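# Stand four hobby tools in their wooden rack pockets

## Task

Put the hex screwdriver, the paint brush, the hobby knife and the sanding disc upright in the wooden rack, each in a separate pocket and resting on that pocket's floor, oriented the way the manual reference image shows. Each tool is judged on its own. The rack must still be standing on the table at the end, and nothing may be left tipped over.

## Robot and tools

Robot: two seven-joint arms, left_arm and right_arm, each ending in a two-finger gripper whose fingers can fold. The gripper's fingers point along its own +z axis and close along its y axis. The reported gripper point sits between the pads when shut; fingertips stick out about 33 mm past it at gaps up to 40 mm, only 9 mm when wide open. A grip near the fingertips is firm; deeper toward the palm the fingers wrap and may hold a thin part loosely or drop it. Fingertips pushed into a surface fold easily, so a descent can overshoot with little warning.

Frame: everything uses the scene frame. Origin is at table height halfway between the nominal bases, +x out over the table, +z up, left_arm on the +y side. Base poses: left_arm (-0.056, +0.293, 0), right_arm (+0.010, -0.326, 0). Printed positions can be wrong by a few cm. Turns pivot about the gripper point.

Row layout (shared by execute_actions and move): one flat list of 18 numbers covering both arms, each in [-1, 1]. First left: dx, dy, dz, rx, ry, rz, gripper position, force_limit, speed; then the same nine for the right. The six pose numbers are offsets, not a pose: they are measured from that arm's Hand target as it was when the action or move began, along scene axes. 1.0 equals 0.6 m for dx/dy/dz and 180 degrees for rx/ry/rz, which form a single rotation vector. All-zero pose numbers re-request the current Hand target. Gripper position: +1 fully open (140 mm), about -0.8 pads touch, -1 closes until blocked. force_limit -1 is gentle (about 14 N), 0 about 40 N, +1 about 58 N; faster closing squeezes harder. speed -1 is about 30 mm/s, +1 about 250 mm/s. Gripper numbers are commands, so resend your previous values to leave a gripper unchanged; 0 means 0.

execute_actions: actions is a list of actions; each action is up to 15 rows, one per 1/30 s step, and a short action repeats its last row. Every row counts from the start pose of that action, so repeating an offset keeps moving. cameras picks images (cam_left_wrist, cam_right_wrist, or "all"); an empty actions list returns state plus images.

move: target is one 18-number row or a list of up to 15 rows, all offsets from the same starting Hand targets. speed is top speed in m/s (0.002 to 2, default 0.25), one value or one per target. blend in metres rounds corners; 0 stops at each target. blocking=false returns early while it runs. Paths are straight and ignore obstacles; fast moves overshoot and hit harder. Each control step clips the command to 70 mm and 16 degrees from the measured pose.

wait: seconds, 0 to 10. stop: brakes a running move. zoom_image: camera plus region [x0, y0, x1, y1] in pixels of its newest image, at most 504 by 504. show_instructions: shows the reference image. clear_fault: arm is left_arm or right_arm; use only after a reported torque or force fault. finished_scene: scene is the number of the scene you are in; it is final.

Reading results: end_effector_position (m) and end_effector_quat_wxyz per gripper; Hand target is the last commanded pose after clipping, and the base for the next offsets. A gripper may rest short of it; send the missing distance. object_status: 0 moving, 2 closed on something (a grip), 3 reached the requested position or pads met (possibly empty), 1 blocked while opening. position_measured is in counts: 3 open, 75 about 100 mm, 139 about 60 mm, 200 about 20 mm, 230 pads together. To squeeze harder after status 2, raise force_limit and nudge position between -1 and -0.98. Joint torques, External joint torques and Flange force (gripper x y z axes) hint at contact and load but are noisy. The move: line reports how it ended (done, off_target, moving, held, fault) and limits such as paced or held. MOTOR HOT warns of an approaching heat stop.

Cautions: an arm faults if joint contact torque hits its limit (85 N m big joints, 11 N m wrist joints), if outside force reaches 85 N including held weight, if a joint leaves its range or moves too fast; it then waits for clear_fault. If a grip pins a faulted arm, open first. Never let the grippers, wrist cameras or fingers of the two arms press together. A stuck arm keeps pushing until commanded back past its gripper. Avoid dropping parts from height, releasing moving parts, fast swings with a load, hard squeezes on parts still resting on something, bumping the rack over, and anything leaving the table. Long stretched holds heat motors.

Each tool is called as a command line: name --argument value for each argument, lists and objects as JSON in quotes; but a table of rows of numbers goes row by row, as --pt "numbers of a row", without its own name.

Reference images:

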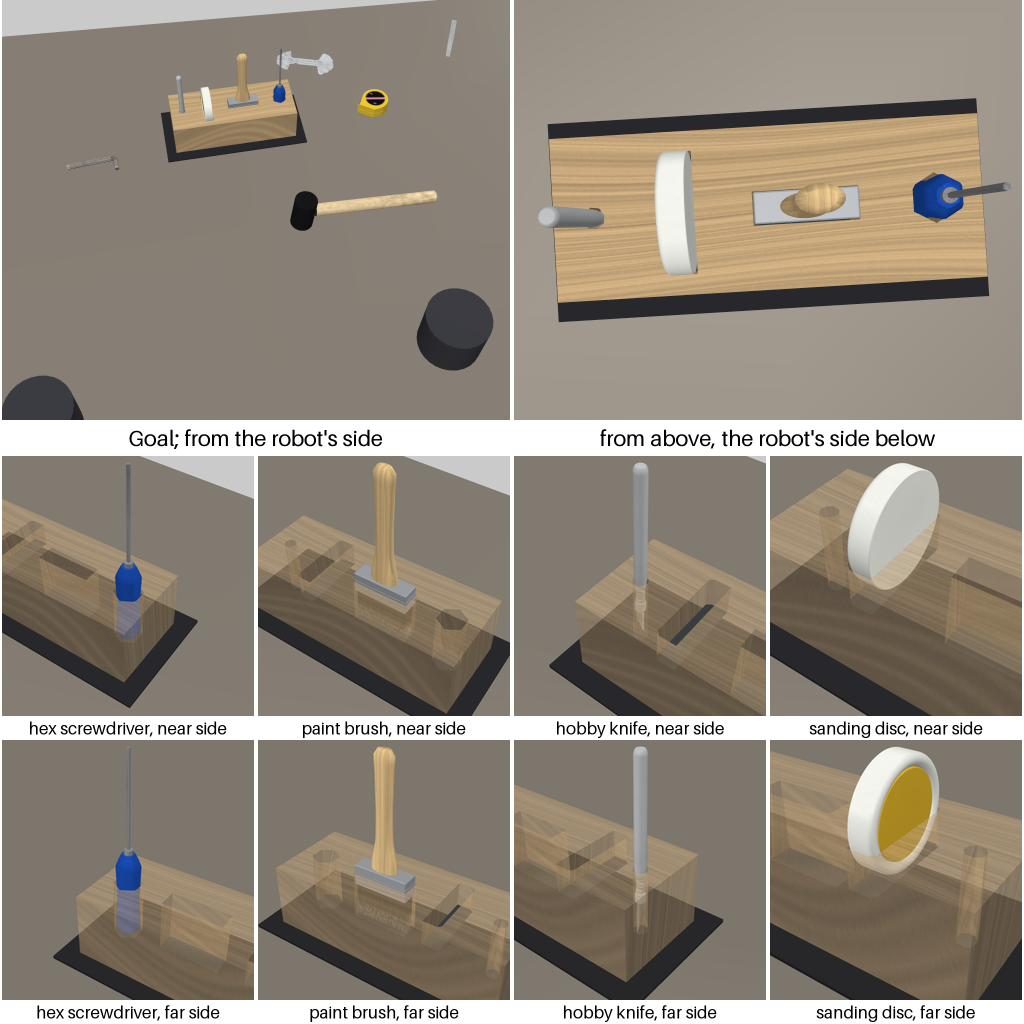

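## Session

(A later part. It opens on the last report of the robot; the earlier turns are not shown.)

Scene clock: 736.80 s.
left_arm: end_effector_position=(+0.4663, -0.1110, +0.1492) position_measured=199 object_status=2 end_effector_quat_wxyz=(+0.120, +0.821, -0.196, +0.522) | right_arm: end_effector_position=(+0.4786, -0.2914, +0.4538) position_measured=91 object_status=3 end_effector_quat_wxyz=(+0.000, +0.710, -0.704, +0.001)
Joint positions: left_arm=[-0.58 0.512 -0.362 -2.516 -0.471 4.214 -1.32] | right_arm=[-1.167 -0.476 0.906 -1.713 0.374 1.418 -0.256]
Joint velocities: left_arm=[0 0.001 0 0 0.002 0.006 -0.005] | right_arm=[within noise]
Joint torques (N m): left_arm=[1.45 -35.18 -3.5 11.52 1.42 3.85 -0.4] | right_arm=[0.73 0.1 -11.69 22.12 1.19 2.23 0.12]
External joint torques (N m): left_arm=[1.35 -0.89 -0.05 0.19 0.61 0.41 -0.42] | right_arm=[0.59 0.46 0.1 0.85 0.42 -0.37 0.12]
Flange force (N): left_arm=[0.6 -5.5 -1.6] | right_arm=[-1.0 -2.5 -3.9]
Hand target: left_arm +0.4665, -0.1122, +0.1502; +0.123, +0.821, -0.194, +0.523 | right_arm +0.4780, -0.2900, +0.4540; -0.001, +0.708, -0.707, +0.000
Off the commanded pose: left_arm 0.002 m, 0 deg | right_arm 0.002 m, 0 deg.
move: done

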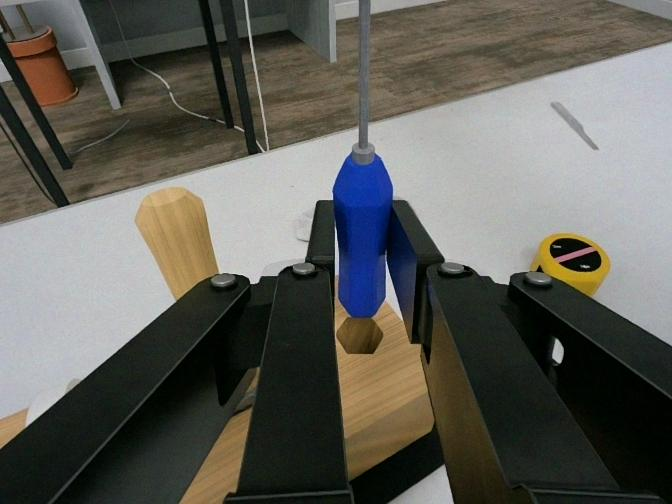

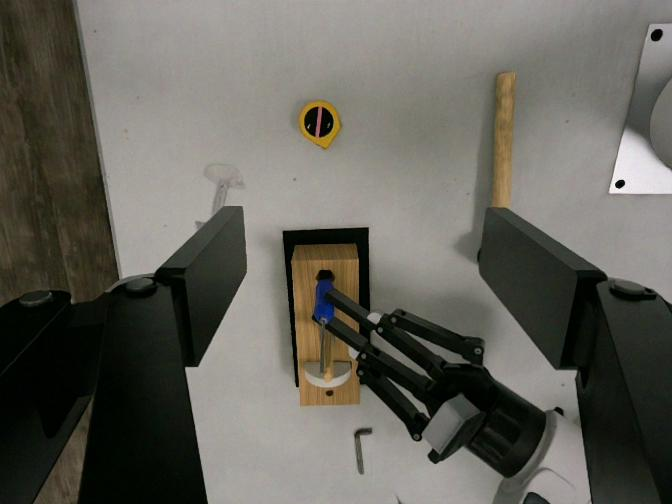

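move --pt "0.002 0.001 -0.018 0 0 0 -1 -0.2 -1 0 0 0 0 0 0 0.3 1 1" --speed '[0.05]' --cameras '["cam_left_wrist","cam_right_wrist"]'

zoom_image --camera "cam_right_wrist" --region '[270, 220, 400, 400]'

zoom_image --camera "cam_left_wrist" --region '[260, 200, 460, 400]'

Scene clock: 749.03 s.
left_arm: end_effector_position=(+0.4670, -0.1111, +0.1385) position_measured=199 object_status=2 end_effector_quat_wxyz=(+0.121, +0.822, -0.196, +0.522) | right_arm: end_effector_position=(+0.4786, -0.2914, +0.4538) position_measured=91 object_status=3 end_effector_quat_wxyz=(+0.000, +0.709, -0.705, +0.001)
Joint positions: left_arm=[-0.575 0.549 -0.36 -2.503 -0.456 4.236 -1.323] | right_arm=[-1.167 -0.476 0.906 -1.713 0.374 1.418 -0.255]
Joint velocities: left_arm=[0.001 0.001 -0.001 0 0 0.004 -0.001] | right_arm=[within noise]
Joint torques (N m): left_arm=[1.43 -35.78 -3.36 11.13 1.44 3.72 -0.16] | right_arm=[0.91 0.25 -11.81 22.13 1.1 2.23 0.14]
External joint torques (N m): left_arm=[1.33 -1.08 0.33 0.27 0.66 0.29 -0.18] | right_arm=[0.82 0.57 0.01 0.91 0.34 -0.37 0.14]
Flange force (N): left_arm=[1.6 -5.6 -1.2] | right_arm=[-0.9 -2.4 -4.1]
Hand target: left_arm +0.4677, -0.1116, +0.1394; +0.123, +0.821, -0.194, +0.523 | right_arm +0.4780, -0.2900, +0.4540; -0.001, +0.708, -0.707, +0.000
Off the commanded pose: left_arm 0.001 m, 0 deg | right_arm 0.002 m, 0 deg.
move: done

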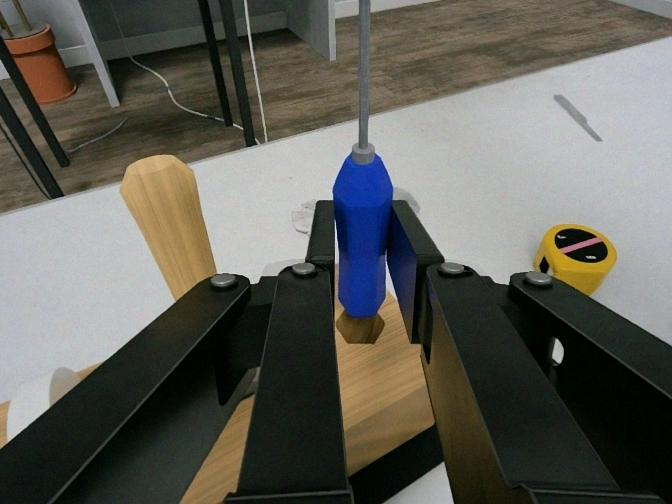

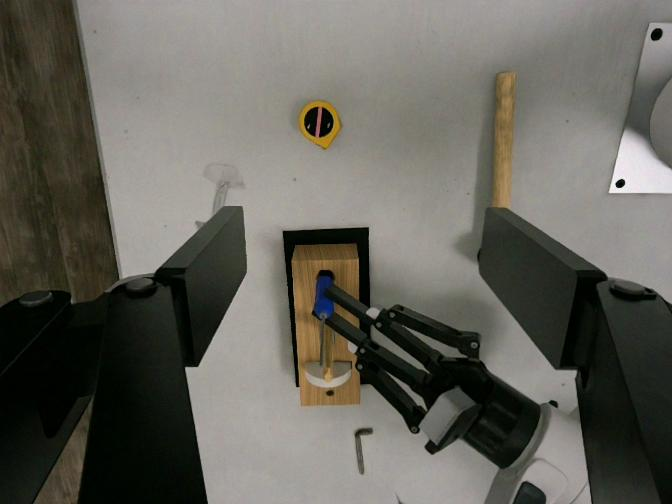

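Scaled by 2.800 from the camera's 672x504 image, which has a finer 960x720 frame.

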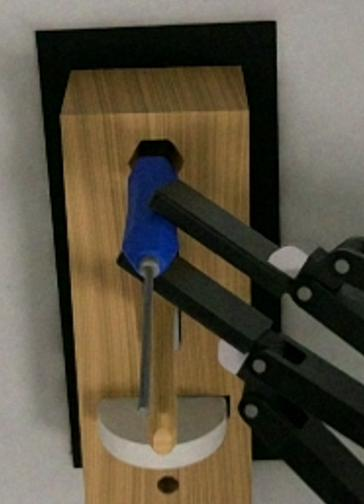

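Scaled by 2.520 from the camera's 672x504 image, which has a finer 960x720 frame.

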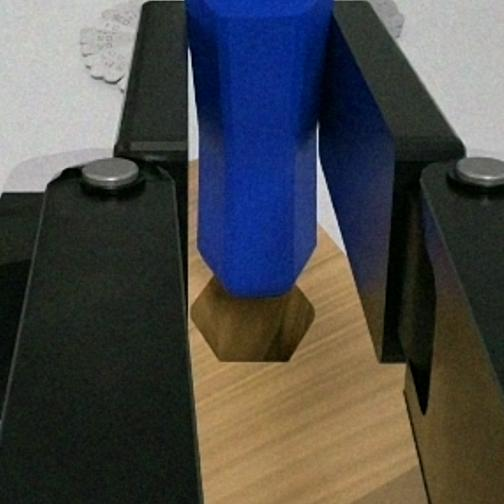

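move --pt "-0.001 0 -0.022 0 0 0 -1 -0.2 -1 0 0 0 0 0 0 0.3 1 1" --speed '[0.04]' --cameras '["cam_left_wrist","cam_right_wrist"]'

zoom_image --camera "cam_left_wrist" --region '[260, 200, 460, 400]'

zoom_image --camera "cam_right_wrist" --region '[270, 220, 400, 400]'

Scene clock: 758.23 s.
left_arm: end_effector_position=(+0.4664, -0.1112, +0.1253) position_measured=199 object_status=2 end_effector_quat_wxyz=(+0.121, +0.822, -0.196, +0.522) | right_arm: end_effector_position=(+0.4786, -0.2914, +0.4538) position_measured=91 object_status=3 end_effector_quat_wxyz=(+0.000, +0.709, -0.705, +0.001)
Joint positions: left_arm=[-0.574 0.594 -0.359 -2.488 -0.442 4.265 -1.325] | right_arm=[-1.167 -0.476 0.906 -1.713 0.374 1.418 -0.255]
Joint velocities: left_arm=[-0.001 0.002 -0.001 0.001 0 0.004 0] | right_arm=[within noise]
Joint torques (N m): left_arm=[1.52 -36.28 -3.63 10.48 1.34 3.86 -0.16] | right_arm=[0.9 0.23 -11.81 22.08 1.1 2.23 0.16]
External joint torques (N m): left_arm=[1.4 -0.83 0.36 0.11 0.59 0.41 -0.19] | right_arm=[0.84 0.53 0.05 0.89 0.35 -0.36 0.16]
Flange force (N): left_arm=[0.7 -5.5 -1.3] | right_arm=[-1.0 -2.3 -4.0]
Hand target: left_arm +0.4671, -0.1116, +0.1262; +0.123, +0.821, -0.194, +0.523 | right_arm +0.4780, -0.2900, +0.4540; -0.001, +0.708, -0.707, +0.000
Off the commanded pose: left_arm 0.001 m, 0 deg | right_arm 0.002 m, 0 deg.
move: done

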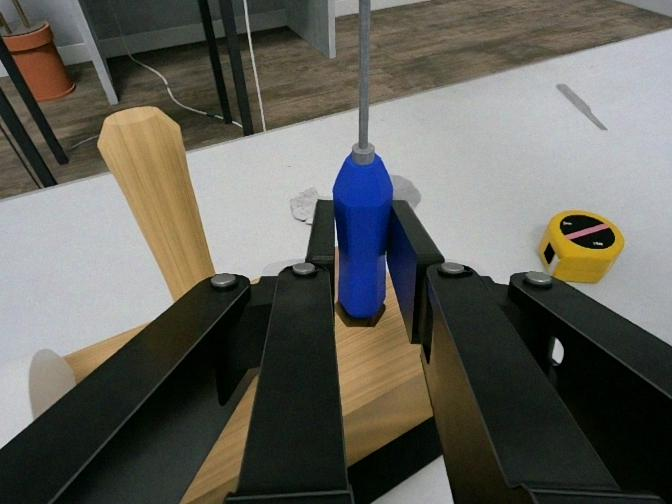

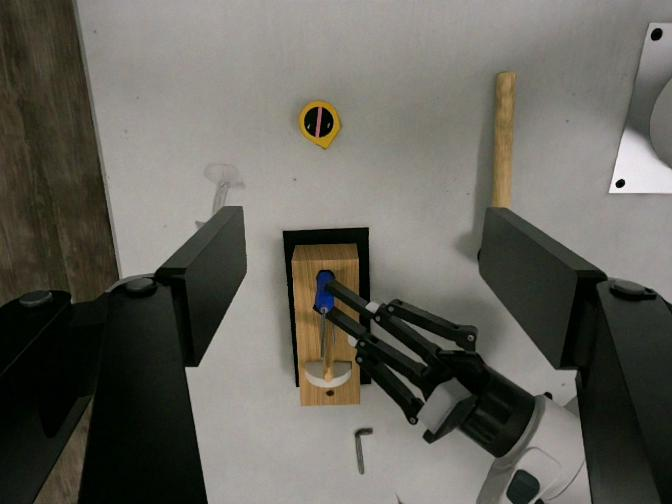

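Scaled by 2.520 from the camera's 672x504 image, which has a finer 960x720 frame.

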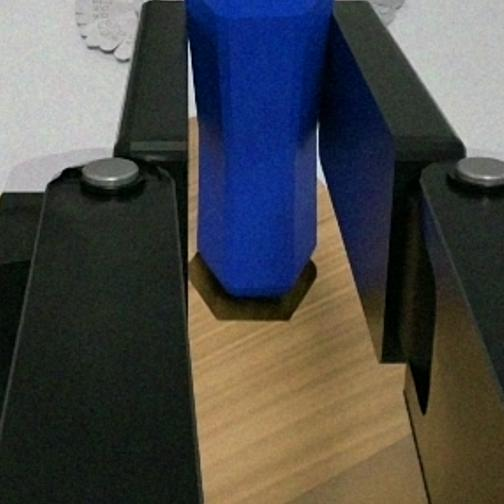

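Scaled by 2.800 from the camera's 672x504 image, which has a finer 960x720 frame.

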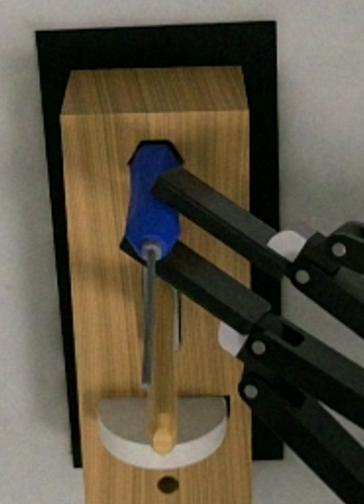

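move --pt "0.0007 0.0015 -0.015 0 0 0 -1 -0.2 -1 0 0 0 0 0 0 0.3 1 1" --pt "0.0007 0.0015 -0.04 0 0 0 -1 -0.2 -1 0 0 0 0 0 0 0.3 1 1" --speed '[0.04,0.03]' --cameras '["cam_left_wrist","cam_right_wrist"]'

zoom_image --camera "cam_left_wrist" --region '[260, 200, 460, 400]'

zoom_image --camera "cam_right_wrist" --region '[270, 220, 400, 400]'

Scene clock: 763.87 s.
left_arm: end_effector_position=(+0.4668, -0.1104, +0.1013) position_measured=199 object_status=2 end_effector_quat_wxyz=(+0.121, +0.822, -0.196, +0.522) | right_arm: end_effector_position=(+0.4786, -0.2914, +0.4538) position_measured=91 object_status=3 end_effector_quat_wxyz=(+0.000, +0.709, -0.705, +0.001)
Joint positions: left_arm=[-0.568 0.675 -0.353 -2.457 -0.415 4.313 -1.327] | right_arm=[-1.167 -0.476 0.906 -1.713 0.374 1.418 -0.255]
Joint velocities: left_arm=[0 0 0.001 0.001 0.002 0.005 -0.001] | right_arm=[within noise]
Joint torques (N m): left_arm=[1.57 -37.31 -4.17 9.49 1.35 3.64 -0.17] | right_arm=[0.96 0.3 -11.8 22.1 1.1 2.23 0.15]
External joint torques (N m): left_arm=[1.44 -1.01 0.3 0.2 0.66 0.19 -0.19] | right_arm=[0.87 0.65 0.03 0.86 0.35 -0.37 0.15]
Flange force (N): left_arm=[1.9 -5.5 -1.1] | right_arm=[-0.9 -2.5 -4.0]
Hand target: left_arm +0.4675, -0.1107, +0.1022; +0.123, +0.821, -0.194, +0.523 | right_arm +0.4780, -0.2900, +0.4540; -0.001, +0.708, -0.707, +0.000
Off the commanded pose: left_arm 0.001 m, 0 deg | right_arm 0.002 m, 0 deg.
move: done

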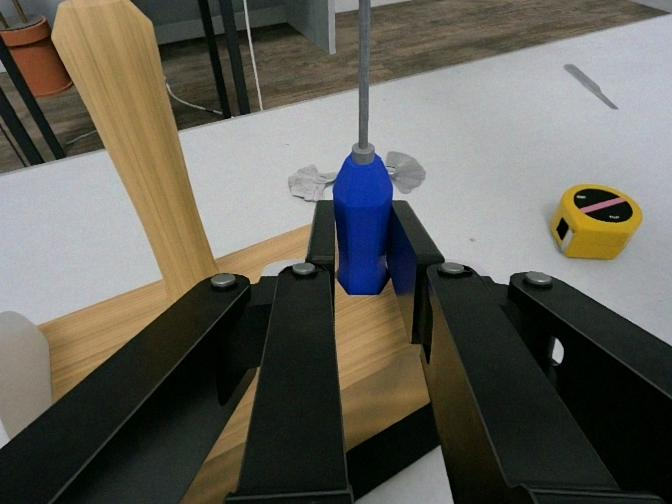

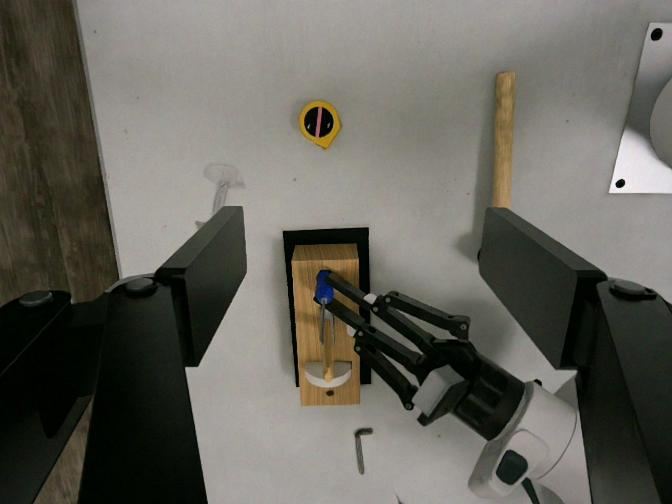

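Scaled by 2.520 from the camera's 672x504 image, which has a finer 960x720 frame.

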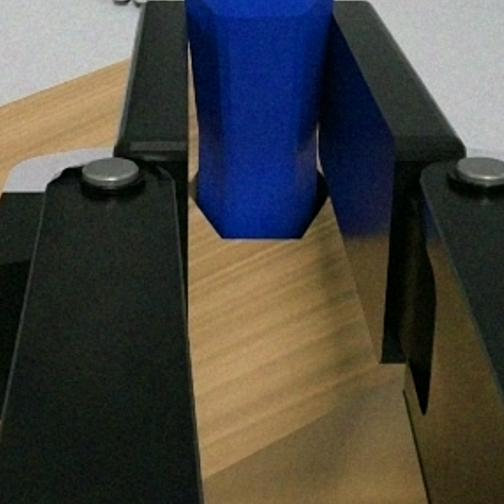

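Scaled by 2.800 from the camera's 672x504 image, which has a finer 960x720 frame.

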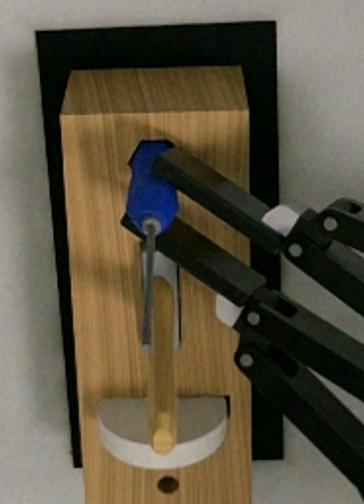

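move --pt "0 0 -0.02 0 0 0 -1 -0.2 -1 0 0 0 0 0 0 0.3 1 1" --pt "0 0 -0.032 0 0 0 -1 -0.2 -1 0 0 0 0 0 0 0.3 1 1" --speed '[0.03,0.02]' --cameras '["cam_left_wrist"]'

Scene clock: 767.10 s.
left_arm: end_effector_position=(+0.4686, -0.1115, +0.0884) position_measured=199 object_status=2 end_effector_quat_wxyz=(+0.123, +0.818, -0.194, +0.528) | right_arm: end_effector_position=(+0.4786, -0.2914, +0.4538) position_measured=91 object_status=3 end_effector_quat_wxyz=(+0.000, +0.709, -0.705, +0.001)
Joint positions: left_arm=[-0.566 0.736 -0.349 -2.425 -0.394 4.356 -1.327] | right_arm=[-1.167 -0.476 0.906 -1.713 0.374 1.418 -0.255]
Joint torques (N m): left_arm=[1.67 -35.14 -3.98 7.93 1.06 2.45 -0.11] | right_arm=[0.84 0.23 -11.81 22.12 1.1 2.23 0.17]
External joint torques (N m): left_arm=[1.52 1.91 0.85 -0.81 0.41 -0.97 -0.14] | right_arm=[0.79 0.5 0.04 0.91 0.34 -0.37 0.17]
Flange force (N): left_arm=[-3.0 -4.9 2.9] | right_arm=[-1.0 -2.4 -4.1]
Hand target: left_arm +0.4675, -0.1107, +0.0830; +0.123, +0.821, -0.194, +0.523 | right_arm +0.4780, -0.2900, +0.4540; -0.001, +0.708, -0.707, +0.000
Off the commanded pose: left_arm 0.006 m, 1 deg | right_arm 0.002 m, 0 deg.
move: off_target (left_arm)
Images, in order (width x height): cam_left_wrist 672x504.

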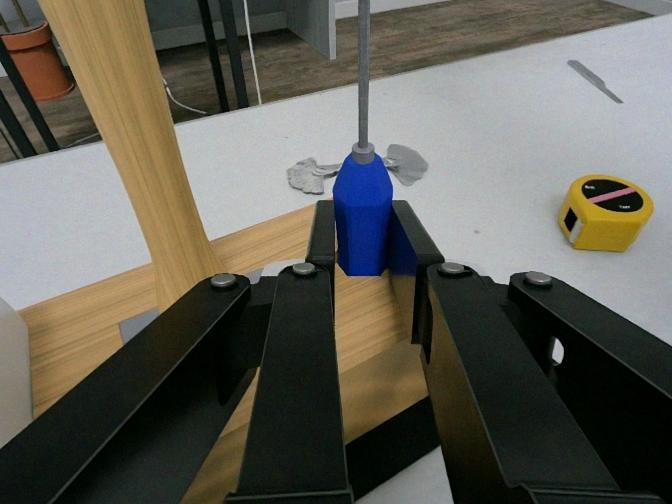

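move --pt "0.001 0 0.007 0 0 0 -1 -0.2 -1 0 0 0 0 0 0 0.3 1 1" --pt "0.001 0 0.007 0 0 0 -0.35 -0.2 -1 0 0 0 0 0 0 0.3 1 1" --pt "0.001 0 0.06 0 0 0 -0.35 -0.2 -1 0 0 0 0 0 0 0.3 1 1" --speed '[0.02,0.05,0.05]' --cameras '["all"]'

zoom_image --camera "cam_right_wrist" --region '[270, 220, 400, 400]'

Scene clock: 786.50 s.
left_arm: end_effector_position=(+0.4683, -0.1117, +0.1199) position_measured=173 object_status=3 end_effector_quat_wxyz=(+0.125, +0.820, -0.193, +0.524) | right_arm: end_effector_position=(+0.4786, -0.2914, +0.4538) position_measured=91 object_status=3 end_effector_quat_wxyz=(+0.000, +0.709, -0.705, +0.001)
Joint positions: left_arm=[-0.556 0.624 -0.369 -2.475 -0.424 4.288 -1.327] | right_arm=[-1.167 -0.476 0.906 -1.713 0.374 1.418 -0.255]
Joint velocities: left_arm=[0.001 -0.001 0 0 0 -0.004 0] | right_arm=[within noise]
Joint torques (N m): left_arm=[1.09 -37.65 -4 9.15 0.23 3.16 0.18] | right_arm=[0.85 0.24 -11.82 22.11 1.11 2.24 0.13]
External joint torques (N m): left_arm=[0.98 -2.02 0.36 -0.79 -0.52 -0.27 0.15] | right_arm=[0.82 0.48 0.09 0.85 0.34 -0.37 0.13]
Flange force (N): left_arm=[6.8 -2.9 -6.5] | right_arm=[-1.0 -2.1 -3.8]
Hand target: left_arm +0.4681, -0.1107, +0.1190; +0.123, +0.821, -0.194, +0.523 | right_arm +0.4780, -0.2900, +0.4540; -0.001, +0.708, -0.707, +0.000
Off the commanded pose: left_arm 0.001 m, 0 deg | right_arm 0.002 m, 0 deg.
move: done

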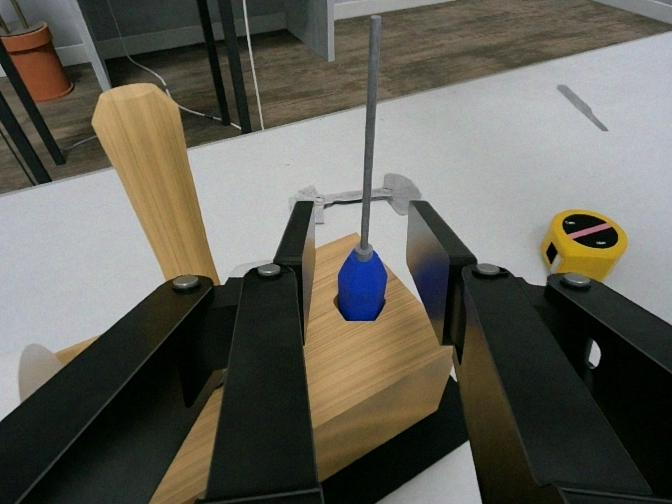

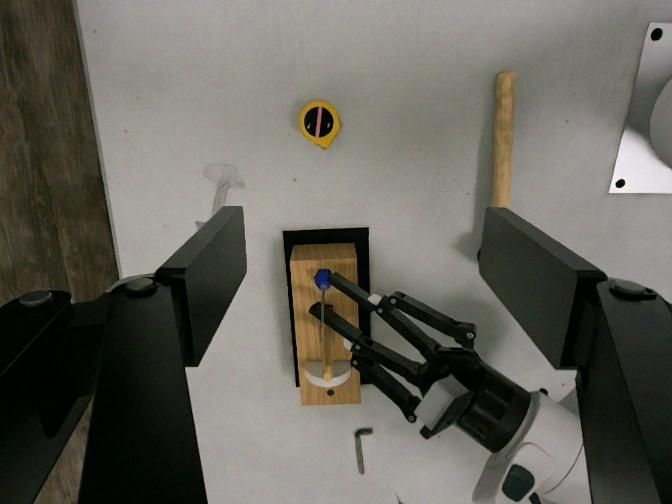

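Scaled by 2.800 from the camera's 672x504 image, which has a finer 960x720 frame.

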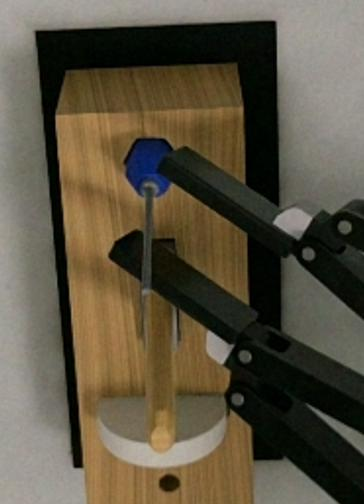

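move --pt "-0.135 0.068 0.12 0 0 0 -0.35 -0.2 -1 0 0.05 0 0 0 0 0.3 1 1" --pt "-0.18 0.45 0.25 0.1 0.09 -0.08 -0.35 -0.2 -1 0 0.1 0 0 0 0 0.3 1 1" --pt "-0.23 0.818 0.168 0.2729 0.248 -0.2094 -0.35 -0.2 -1 0 0.15 0 0 0 0 0.3 1 1" --speed '[0.15,0.35,0.35]' --blend '[0.02,0.05,0]' --cameras '["cam_left_wrist"]'

Scene clock: 798.13 s.
left_arm: end_effector_position=(+0.3311, +0.3805, +0.2196) position_measured=173 object_status=3 end_effector_quat_wxyz=(-0.001, +0.826, -0.564, +0.001) | right_arm: end_effector_position=(+0.4787, -0.2013, +0.4539) position_measured=91 object_status=3 end_effector_quat_wxyz=(-0.001, +0.709, -0.705, +0.001)
Joint positions: left_arm=[-1.773 -0.909 1.343 -2.079 -2.25 4.566 2.094] | right_arm=[-1.168 -0.527 1.022 -1.658 0.452 1.386 -0.119]
Joint velocities: left_arm=[0 0 0 0.001 0 0 0.006] | right_arm=[within noise]
Joint torques (N m): left_arm=[0.69 20.14 -19.74 12.74 -1.42 2.67 0.42] | right_arm=[0.91 5.71 -13.85 21.1 1.02 2.24 0.17]
External joint torques (N m): left_arm=[0.53 0.46 0.86 0.03 -0.57 0.21 0.42] | right_arm=[0.83 0.39 0.11 0.91 0.27 -0.36 0.17]
Flange force (N): left_arm=[-1.0 -0.8 -0.3] | right_arm=[-1.5 -1.3 -3.8]
Hand target: left_arm +0.3301, +0.3801, +0.2198; +0.000, +0.824, -0.566, +0.000 | right_arm +0.4780, -0.2000, +0.4540; -0.001, +0.708, -0.707, +0.000
Off the commanded pose: left_arm 0.001 m, 0 deg | right_arm 0.001 m, 0 deg.
joint sent to its limit (left arm) — joint 6 (wrist pitch), upper limit. The joint targets still meet the commanded pose.
move: done; limits=paced
Images, in order (width x height): cam_left_wrist 672x504.

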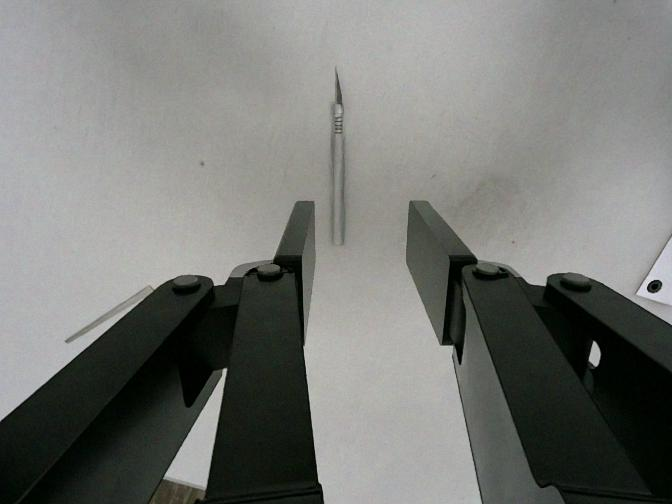

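move --pt "-0.005 0.04 0.02 0 0 0.5 -0.35 -0.2 -1 0 0 0 0 0 0 0.3 1 1" --pt "-0.0108 0.076 0.02 0 0 0.9999 -0.35 -0.2 -1 0 0 0 0 0 0 0.3 1 1" --speed '[0.3,0.3]' --blend '[0.03,0]' --cameras '["cam_left_wrist"]'

Scene clock: 812.23 s.
left_arm: end_effector_position=(+0.3235, +0.4267, +0.2314) position_measured=173 object_status=3 end_effector_quat_wxyz=(+0.000, +0.570, +0.822, +0.001) | right_arm: end_effector_position=(+0.4787, -0.2013, +0.4539) position_measured=91 object_status=3 end_effector_quat_wxyz=(-0.001, +0.709, -0.705, +0.001)
Joint positions: left_arm=[-1.672 -0.291 1.75 -1.947 -2.827 4.3 -0.336] | right_arm=[-1.168 -0.527 1.022 -1.658 0.452 1.386 -0.119]
Joint velocities: left_arm=[-0.001 0 0 -0.001 0 0 -0.006] | right_arm=[within noise]
Joint torques (N m): left_arm=[0.63 13.83 -6.94 18.61 -1.25 2.65 -0.27] | right_arm=[0.91 5.68 -13.89 21.07 1.05 2.23 0.14]
External joint torques (N m): left_arm=[0.52 0.36 0.7 -0.05 -0.56 0.03 -0.27] | right_arm=[0.85 0.35 0.08 0.91 0.3 -0.36 0.14]
Flange force (N): left_arm=[0.0 0.0 0.0] | right_arm=[-1.4 -0.9 -3.6]
Hand target: left_arm +0.3237, +0.4257, +0.2318; +0.000, +0.566, +0.824, +0.000 | right_arm +0.4780, -0.2000, +0.4540; -0.001, +0.708, -0.707, +0.000
Off the commanded pose: left_arm 0.001 m, 1 deg | right_arm 0.001 m, 0 deg.
joint sent to its limit (left arm) — joint 5 (forearm roll), lower limit. The joint targets still meet the commanded pose.
move: done
Images, in order (width x height): cam_left_wrist 672x504.

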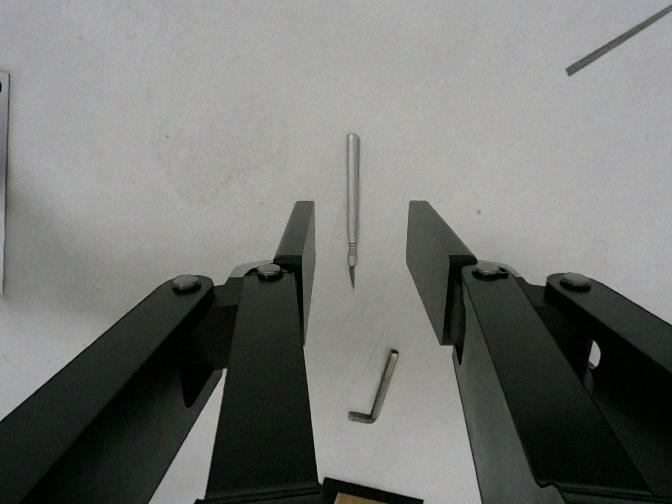

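move --pt "0.002 0.0048 -0.2 -0.1297 -0.0497 0.0045 -0.35 -0.2 -1 0 0 0 0 0 0 0.3 1 1" --pt "0.002 0.0048 -0.27 -0.1297 -0.0497 0.0045 -0.35 -0.2 -1 0 0 0 0 0 0 0.3 1 1" --speed '[0.2,0.1]' --blend '[0.01,0]' --cameras '["cam_left_wrist"]'

Scene clock: 823.70 s.
left_arm: end_effector_position=(+0.3244, +0.4285, +0.0711) position_measured=173 object_status=3 end_effector_quat_wxyz=(+0.178, +0.544, +0.811, -0.124) | right_arm: end_effector_position=(+0.4787, -0.2013, +0.4539) position_measured=91 object_status=3 end_effector_quat_wxyz=(-0.001, +0.709, -0.705, +0.001)
Joint positions: left_arm=[-1.567 -0.822 1.894 -2.066 -2.696 4.008 -0.2] | right_arm=[-1.168 -0.527 1.022 -1.658 0.452 1.386 -0.119]
Joint velocities: left_arm=[0 -0.002 -0.001 0 0.005 -0.004 0.001] | right_arm=[within noise]
Joint torques (N m): left_arm=[0.77 25.01 -18.4 11.11 -1.54 1.84 0.18] | right_arm=[0.94 5.68 -13.86 21.09 1.03 2.25 0.15]
External joint torques (N m): left_arm=[0.56 -1.21 0.46 -0.59 0.55 -0.34 0.19] | right_arm=[0.88 0.33 0.1 0.96 0.29 -0.34 0.15]
Flange force (N): left_arm=[2.7 -1.6 2.1] | right_arm=[-1.5 -1.0 -3.7]
Hand target: left_arm +0.3249, +0.4286, +0.0698; +0.179, +0.547, +0.809, -0.123 | right_arm +0.4780, -0.2000, +0.4540; -0.001, +0.708, -0.707, +0.000
Off the commanded pose: left_arm 0.001 m, 0 deg | right_arm 0.001 m, 0 deg.
move: done
Images, in order (width x height): cam_left_wrist 672x504.

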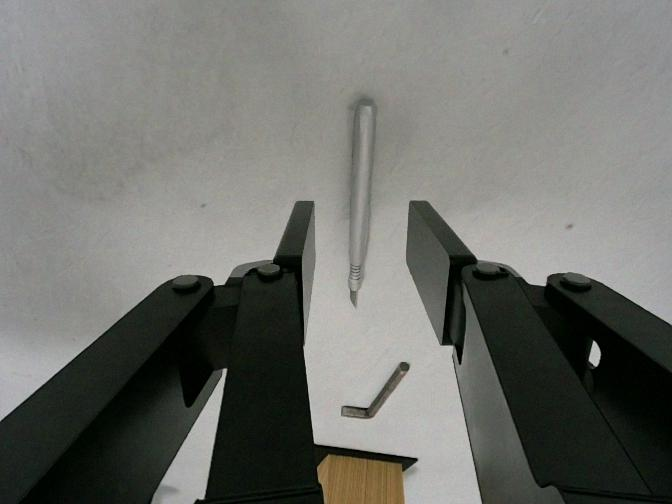

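move --pt "0 0 -0.057 0 0 0 -0.35 -0.2 -1 0 0 0 0 0 0 0.3 1 1" --pt "0 0 -0.057 0 0 0 -1 -0.2 -1 0 0 0 0 0 0 0.3 1 1" --speed '[0.06,0.1]'

wait --seconds 1 --cameras '["cam_left_wrist"]'

Scene clock: 828.37 s.
left_arm: end_effector_position=(+0.3248, +0.4285, +0.0369) position_measured=218 object_status=0 end_effector_quat_wxyz=(+0.179, +0.545, +0.810, -0.124) | right_arm: end_effector_position=(+0.4787, -0.2013, +0.4539) position_measured=91 object_status=3 end_effector_quat_wxyz=(-0.001, +0.709, -0.705, +0.001)
Joint positions: left_arm=[-1.613 -0.863 1.964 -2.07 -2.653 3.951 -0.2] | right_arm=[-1.168 -0.527 1.022 -1.658 0.452 1.386 -0.119]
Joint torques (N m): left_arm=[0.39 26.54 -17.66 9.6 -1.62 1.77 0.15] | right_arm=[0.88 5.68 -13.89 21.08 1.03 2.22 0.12]
External joint torques (N m): left_arm=[0.29 -1.27 1.46 -1.11 0.47 -0.38 0.16] | right_arm=[0.75 0.39 -0.01 0.92 0.27 -0.37 0.12]
Flange force (N): left_arm=[2.9 -1.7 4.6] | right_arm=[-1.2 -1.0 -3.8]
Hand target: left_arm +0.3249, +0.4286, +0.0356; +0.179, +0.547, +0.809, -0.123 | right_arm +0.4780, -0.2000, +0.4540; -0.001, +0.708, -0.707, +0.000
Off the commanded pose: left_arm 0.001 m, 0 deg | right_arm 0.001 m, 0 deg.
move: done

Scene clock: 829.37 s.
left_arm: end_effector_position=(+0.3248, +0.4285, +0.0369) position_measured=218 object_status=2 end_effector_quat_wxyz=(+0.179, +0.545, +0.810, -0.124) | right_arm: end_effector_position=(+0.4787, -0.2013, +0.4539) position_measured=91 object_status=3 end_effector_quat_wxyz=(-0.001, +0.709, -0.705, +0.001)
Joint positions: left_arm=[-1.613 -0.863 1.964 -2.07 -2.653 3.951 -0.2] | right_arm=[-1.168 -0.527 1.022 -1.658 0.452 1.386 -0.119]
Joint torques (N m): left_arm=[0.38 26.44 -17.66 9.57 -1.64 1.79 0.13] | right_arm=[0.9 5.66 -13.82 21.06 1.02 2.24 0.18]
External joint torques (N m): left_arm=[0.16 -1.28 1.33 -1.07 0.43 -0.38 0.14] | right_arm=[0.78 0.4 0.12 0.86 0.27 -0.35 0.18]
Flange force (N): left_arm=[2.6 -1.3 4.6] | right_arm=[-1.4 -1.4 -3.6]
Hand target: left_arm +0.3249, +0.4286, +0.0356; +0.179, +0.547, +0.809, -0.123 | right_arm +0.4780, -0.2000, +0.4540; -0.001, +0.708, -0.707, +0.000
Tool commands: left_gripper/position=-1.0 left_gripper/force_limit=-0.2 left_gripper/speed=-1.0 right_gripper/position=+0.3 right_gripper/force_limit=+1.0 right_gripper/speed=+1.0
Off the commanded pose: left_arm 0.001 m, 0 deg | right_arm 0.001 m, 0 deg.
wait: 1.00 s; at rest by 0.17 s
Images, in order (width x height): cam_left_wrist 672x504.

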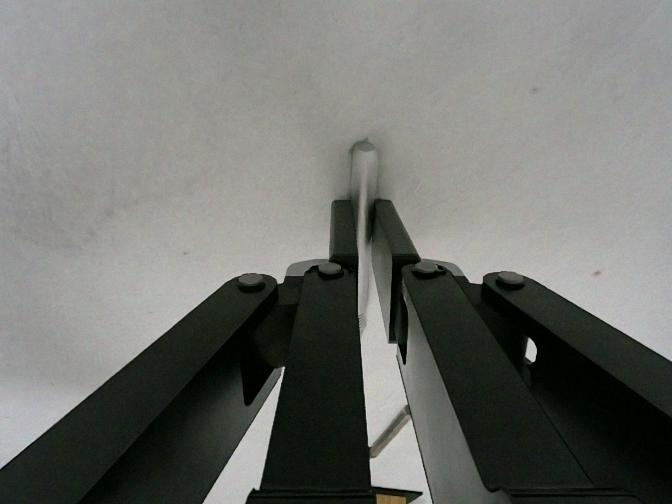

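move --pt "0 0 0.3167 0 0 0 -1 -0.2 -1 0 0 0 0 0 0 0.3 1 1" --pt "0.125 -0.47 0.407 0 0 0 -1 -0.2 -1 0 0 0 0 0 0 0.3 1 1" --speed '[0.1,0.25]' --cameras '["cam_left_wrist"]'

Scene clock: 851.13 s.
left_arm: end_effector_position=(+0.4004, +0.1470, +0.2796) position_measured=218 object_status=2 end_effector_quat_wxyz=(+0.180, +0.550, +0.806, -0.121) | right_arm: end_effector_position=(+0.4787, -0.2013, +0.4539) position_measured=91 object_status=3 end_effector_quat_wxyz=(-0.001, +0.709, -0.705, +0.001)
Joint positions: left_arm=[-1.991 -0.582 1.466 -1.866 -2.828 4.169 -0.878] | right_arm=[-1.168 -0.527 1.022 -1.658 0.452 1.386 -0.119]
Joint velocities: left_arm=[0.001 -0.002 0 -0.002 0 0.001 -0.007] | right_arm=[within noise]
Joint torques (N m): left_arm=[0.65 14.71 -14.59 17.47 -2.09 1.8 -0.25] | right_arm=[0.87 5.71 -13.75 21.09 1.04 2.24 0.12]
External joint torques (N m): left_arm=[0.51 -0.07 0.76 0.16 -0.35 0.24 -0.24] | right_arm=[0.7 0.47 0.12 0.87 0.28 -0.35 0.12]
Flange force (N): left_arm=[-0.2 1.3 -0.3] | right_arm=[-1.3 -1.8 -3.8]
Hand target: left_arm +0.3999, +0.1466, +0.2798; +0.179, +0.547, +0.809, -0.123 | right_arm +0.4780, -0.2000, +0.4540; -0.001, +0.708, -0.707, +0.000
Off the commanded pose: left_arm 0.001 m, 1 deg | right_arm 0.001 m, 0 deg.
joint sent to its limit (left arm) — joint 5 (forearm roll), lower limit. The joint targets still meet the commanded pose.
move: done
Images, in order (width x height): cam_left_wrist 672x504.

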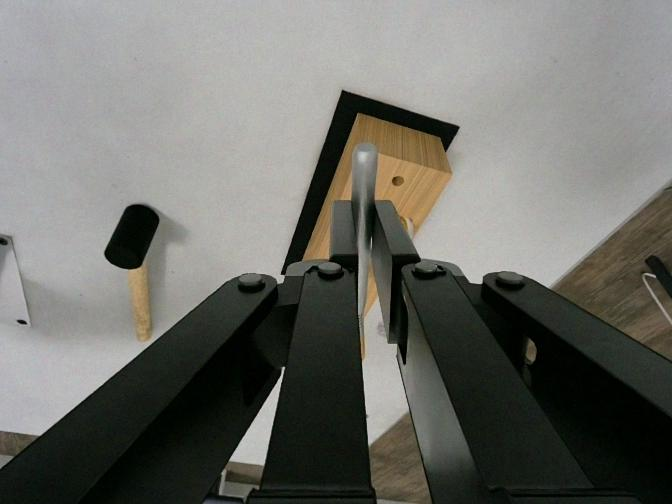

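move --pt "0.033 0.03 0.034 0.503 0.0513 -0.1393 -1 -0.2 -1 0 -0.2 0 0 0 0 0.3 1 1" --pt "0.09 -0.153 0 0.478 -0.304 -0.46 -1 -0.2 -1 0 0 0 0 0 0 0.3 1 1" --speed '[0.35,0.35]' --cameras '["cam_left_wrist","cam_right_wrist"]'

Scene clock: 871.03 s.
left_arm: end_effector_position=(+0.4534, +0.0552, +0.2794) position_measured=218 object_status=2 end_effector_quat_wxyz=(-0.015, +0.843, +0.029, +0.537) | right_arm: end_effector_position=(+0.4788, -0.2013, +0.4539) position_measured=91 object_status=3 end_effector_quat_wxyz=(-0.001, +0.710, -0.704, +0.001)
Joint positions: left_arm=[-2.839 -0.388 1.732 -2.545 -1.238 4.417 -0.901] | right_arm=[-1.168 -0.527 1.022 -1.658 0.452 1.385 -0.122]
Joint velocities: left_arm=[within noise] | right_arm=[0 0.001 0 -0.001 0 -0.002 0.004]
Joint torques (N m): left_arm=[1.49 15.42 -8.45 13.45 2.35 2.85 0.33] | right_arm=[0.37 5.11 -13.67 21.13 1.23 2.19 0.14]
External joint torques (N m): left_arm=[1.37 0.43 0.25 -0.84 0.65 -0.13 0.31] | right_arm=[0.19 -0.13 0.23 0.87 0.47 -0.41 0.14]
Flange force (N): left_arm=[4.5 -11.2 -2.5] | right_arm=[-1.8 -1.9 -3.5]
Hand target: left_arm +0.4539, +0.0548, +0.2798; -0.016, +0.843, +0.024, +0.537 | right_arm +0.4780, -0.2000, +0.4540; -0.001, +0.708, -0.707, +0.000
Off the commanded pose: left_arm 0.001 m, 1 deg | right_arm 0.002 m, 0 deg.
move: done; limits=paced

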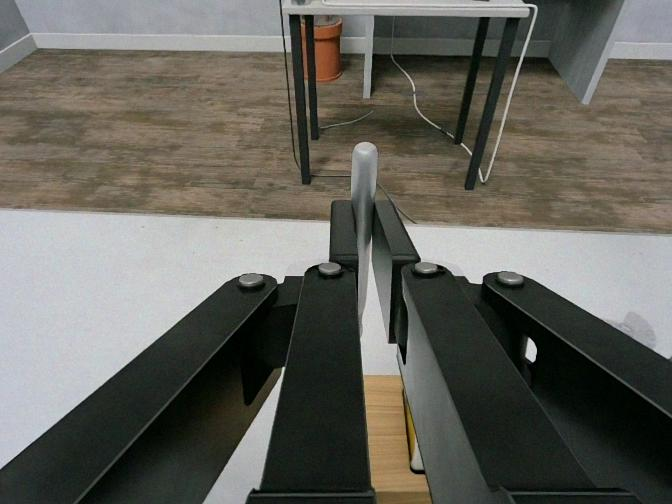

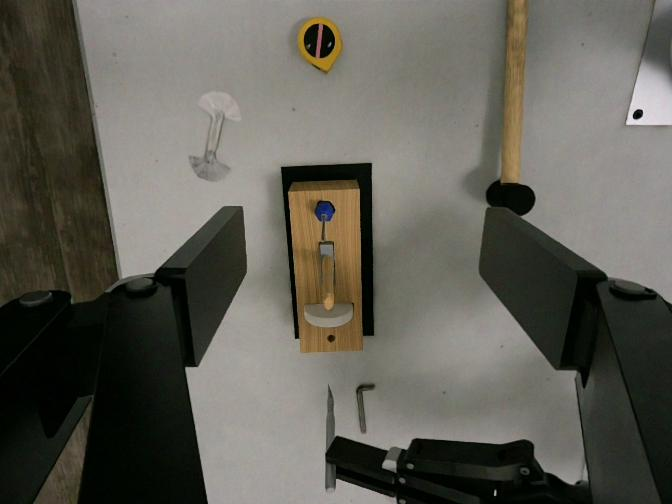

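move --target '[0,0,-0.15,0,0,0,-1,-0.2,-1,0,0,0,0,0,0,0.3,1,1]' --speed 0.12 --cameras '["cam_left_wrist","cam_right_wrist"]'

zoom_image --camera "cam_right_wrist" --region '[260, 240, 440, 504]'

zoom_image --camera "cam_left_wrist" --region '[300, 130, 460, 504]'

Scene clock: 876.53 s.
left_arm: end_effector_position=(+0.4544, +0.0561, +0.1905) position_measured=218 object_status=2 end_effector_quat_wxyz=(+0.016, +0.865, +0.002, +0.502) | right_arm: end_effector_position=(+0.4787, -0.2013, +0.4539) position_measured=91 object_status=3 end_effector_quat_wxyz=(-0.001, +0.709, -0.705, +0.001)
Joint positions: left_arm=[-2.855 -0.724 1.851 -2.612 -0.955 4.565 -0.921] | right_arm=[-1.168 -0.527 1.022 -1.658 0.452 1.385 -0.119]
Joint velocities: left_arm=[0 0 0.001 -0.001 0.003 0.001 -0.006] | right_arm=[within noise]
Joint torques (N m): left_arm=[0.67 20.72 -13.65 8.46 1.92 3.28 -0.11] | right_arm=[0.91 5.61 -13.84 21.07 1 2.27 0.13]
External joint torques (N m): left_arm=[0.55 -0.73 0.8 -0.98 0.6 0.19 -0.13] | right_arm=[0.75 0.36 0.03 0.88 0.24 -0.32 0.13]
Flange force (N): left_arm=[-5.1 -3.9 1.7] | right_arm=[-1.2 -1.0 -3.5]
Hand target: left_arm +0.4539, +0.0548, +0.1898; -0.016, +0.843, +0.024, +0.537 | right_arm +0.4780, -0.2000, +0.4540; -0.001, +0.708, -0.707, +0.000
Off the commanded pose: left_arm 0.002 m, 7 deg | right_arm 0.002 m, 0 deg.
joint sent to its limit (left arm) — joint 1 (waist), lower limit; joint 6 (wrist pitch), upper limit. The joint targets are off in orientation, not in position.
move: off_target (left_arm)

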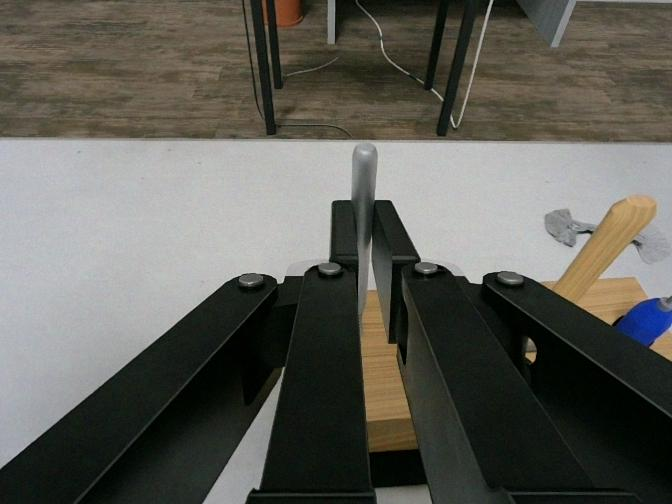

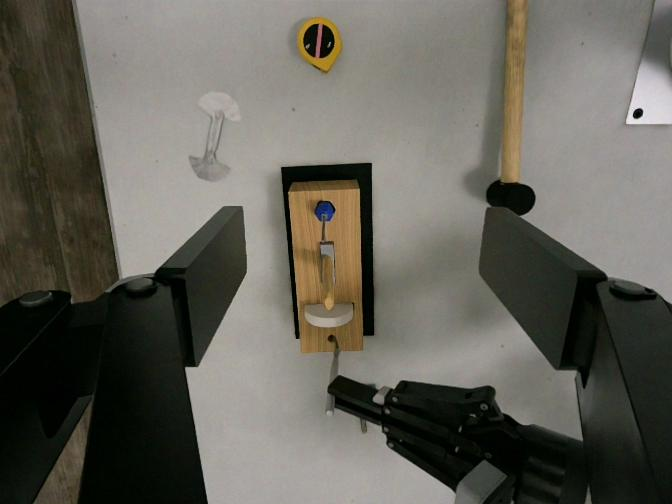

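Scaled by 1.909 from the camera's 672x504 image, which has a finer 960x720 frame.

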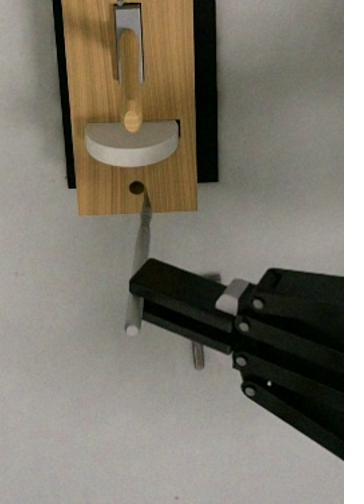

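Scaled by 1.348 from the camera's 672x504 image, which has a finer 960x720 frame.

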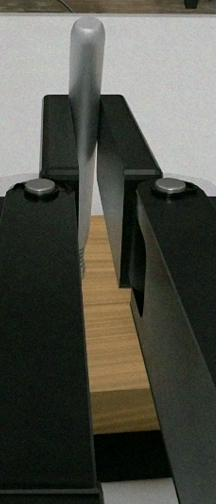

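move --pt "0.0 0.0 0.06 0 0 0 -1 -0.2 -1 0 0 0 0 0 0 0.3 1 1" --pt "0.010 -0.026 0.06 0 0 0.203 -1 -0.2 -1 0 0 0 0 0 0 0.3 1 1" --pt "0.010 -0.026 0.0 0 0 0.203 -1 -0.2 -1 0 0 0 0 0 0 0.3 1 1" --speed 0.2 --cameras '["cam_left_wrist","cam_right_wrist"]'

zoom_image --camera "cam_right_wrist" --region '[260, 280, 420, 440]'

zoom_image --camera "cam_left_wrist" --region '[300, 130, 460, 504]'

Scene clock: 886.43 s.
left_arm: end_effector_position=(+0.4589, +0.0413, +0.1902) position_measured=218 object_status=2 end_effector_quat_wxyz=(+0.044, +0.896, +0.191, +0.399) | right_arm: end_effector_position=(+0.4787, -0.2013, +0.4539) position_measured=91 object_status=3 end_effector_quat_wxyz=(-0.001, +0.709, -0.705, +0.001)
Joint positions: left_arm=[-2.856 -0.871 1.689 -2.316 -1.284 4.568 -0.911] | right_arm=[-1.168 -0.527 1.022 -1.658 0.452 1.385 -0.119]
Joint torques (N m): left_arm=[0.91 22.64 -18.95 10.77 2.31 2.78 -0.3] | right_arm=[0.87 5.67 -13.86 21.05 1.01 2.27 0.14]
External joint torques (N m): left_arm=[0.69 -1.38 0.48 -0.23 0.98 -0.12 -0.34] | right_arm=[0.83 0.31 0.11 0.92 0.26 -0.32 0.14]
Flange force (N): left_arm=[-2.1 -3.2 3.5] | right_arm=[-1.4 -1.1 -3.6]
Hand target: left_arm +0.4599, +0.0392, +0.1898; -0.067, +0.855, +0.240, +0.455 | right_arm +0.4780, -0.2000, +0.4540; -0.001, +0.708, -0.707, +0.000
Off the commanded pose: left_arm 0.002 m, 33 deg; orientation clipped | right_arm 0.002 m, 0 deg.
joint read past its limit (left arm) — joint 6 (wrist pitch), upper limit.
joint sent to its limit (left arm) — joint 1 (waist), lower limit; joint 6 (wrist pitch), upper limit. The joint targets are off in orientation, not in position.
move: off_target (left_arm); limits=paced

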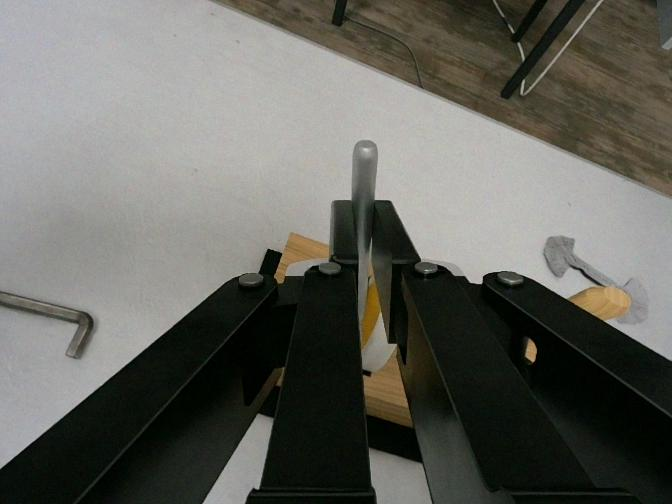

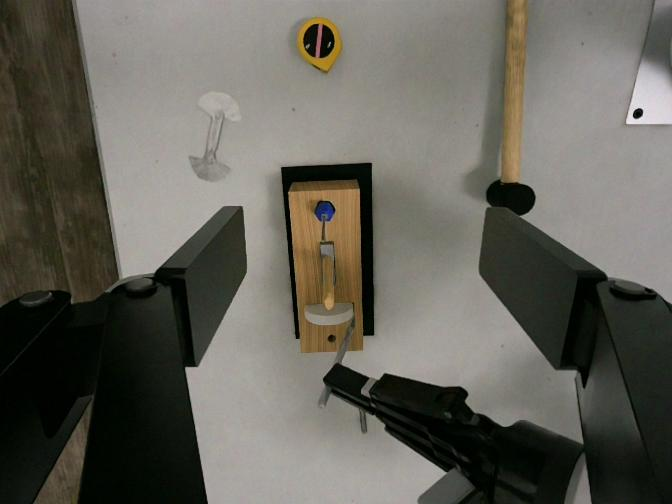

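Scaled by 3.150 from the camera's 672x504 image, which has a finer 960x720 frame.

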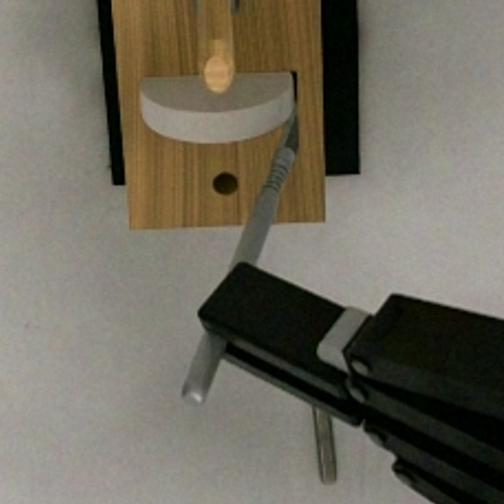

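Scaled by 1.348 from the camera's 672x504 image, which has a finer 960x720 frame.

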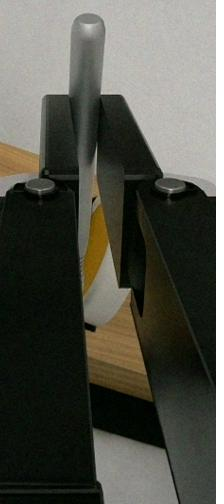

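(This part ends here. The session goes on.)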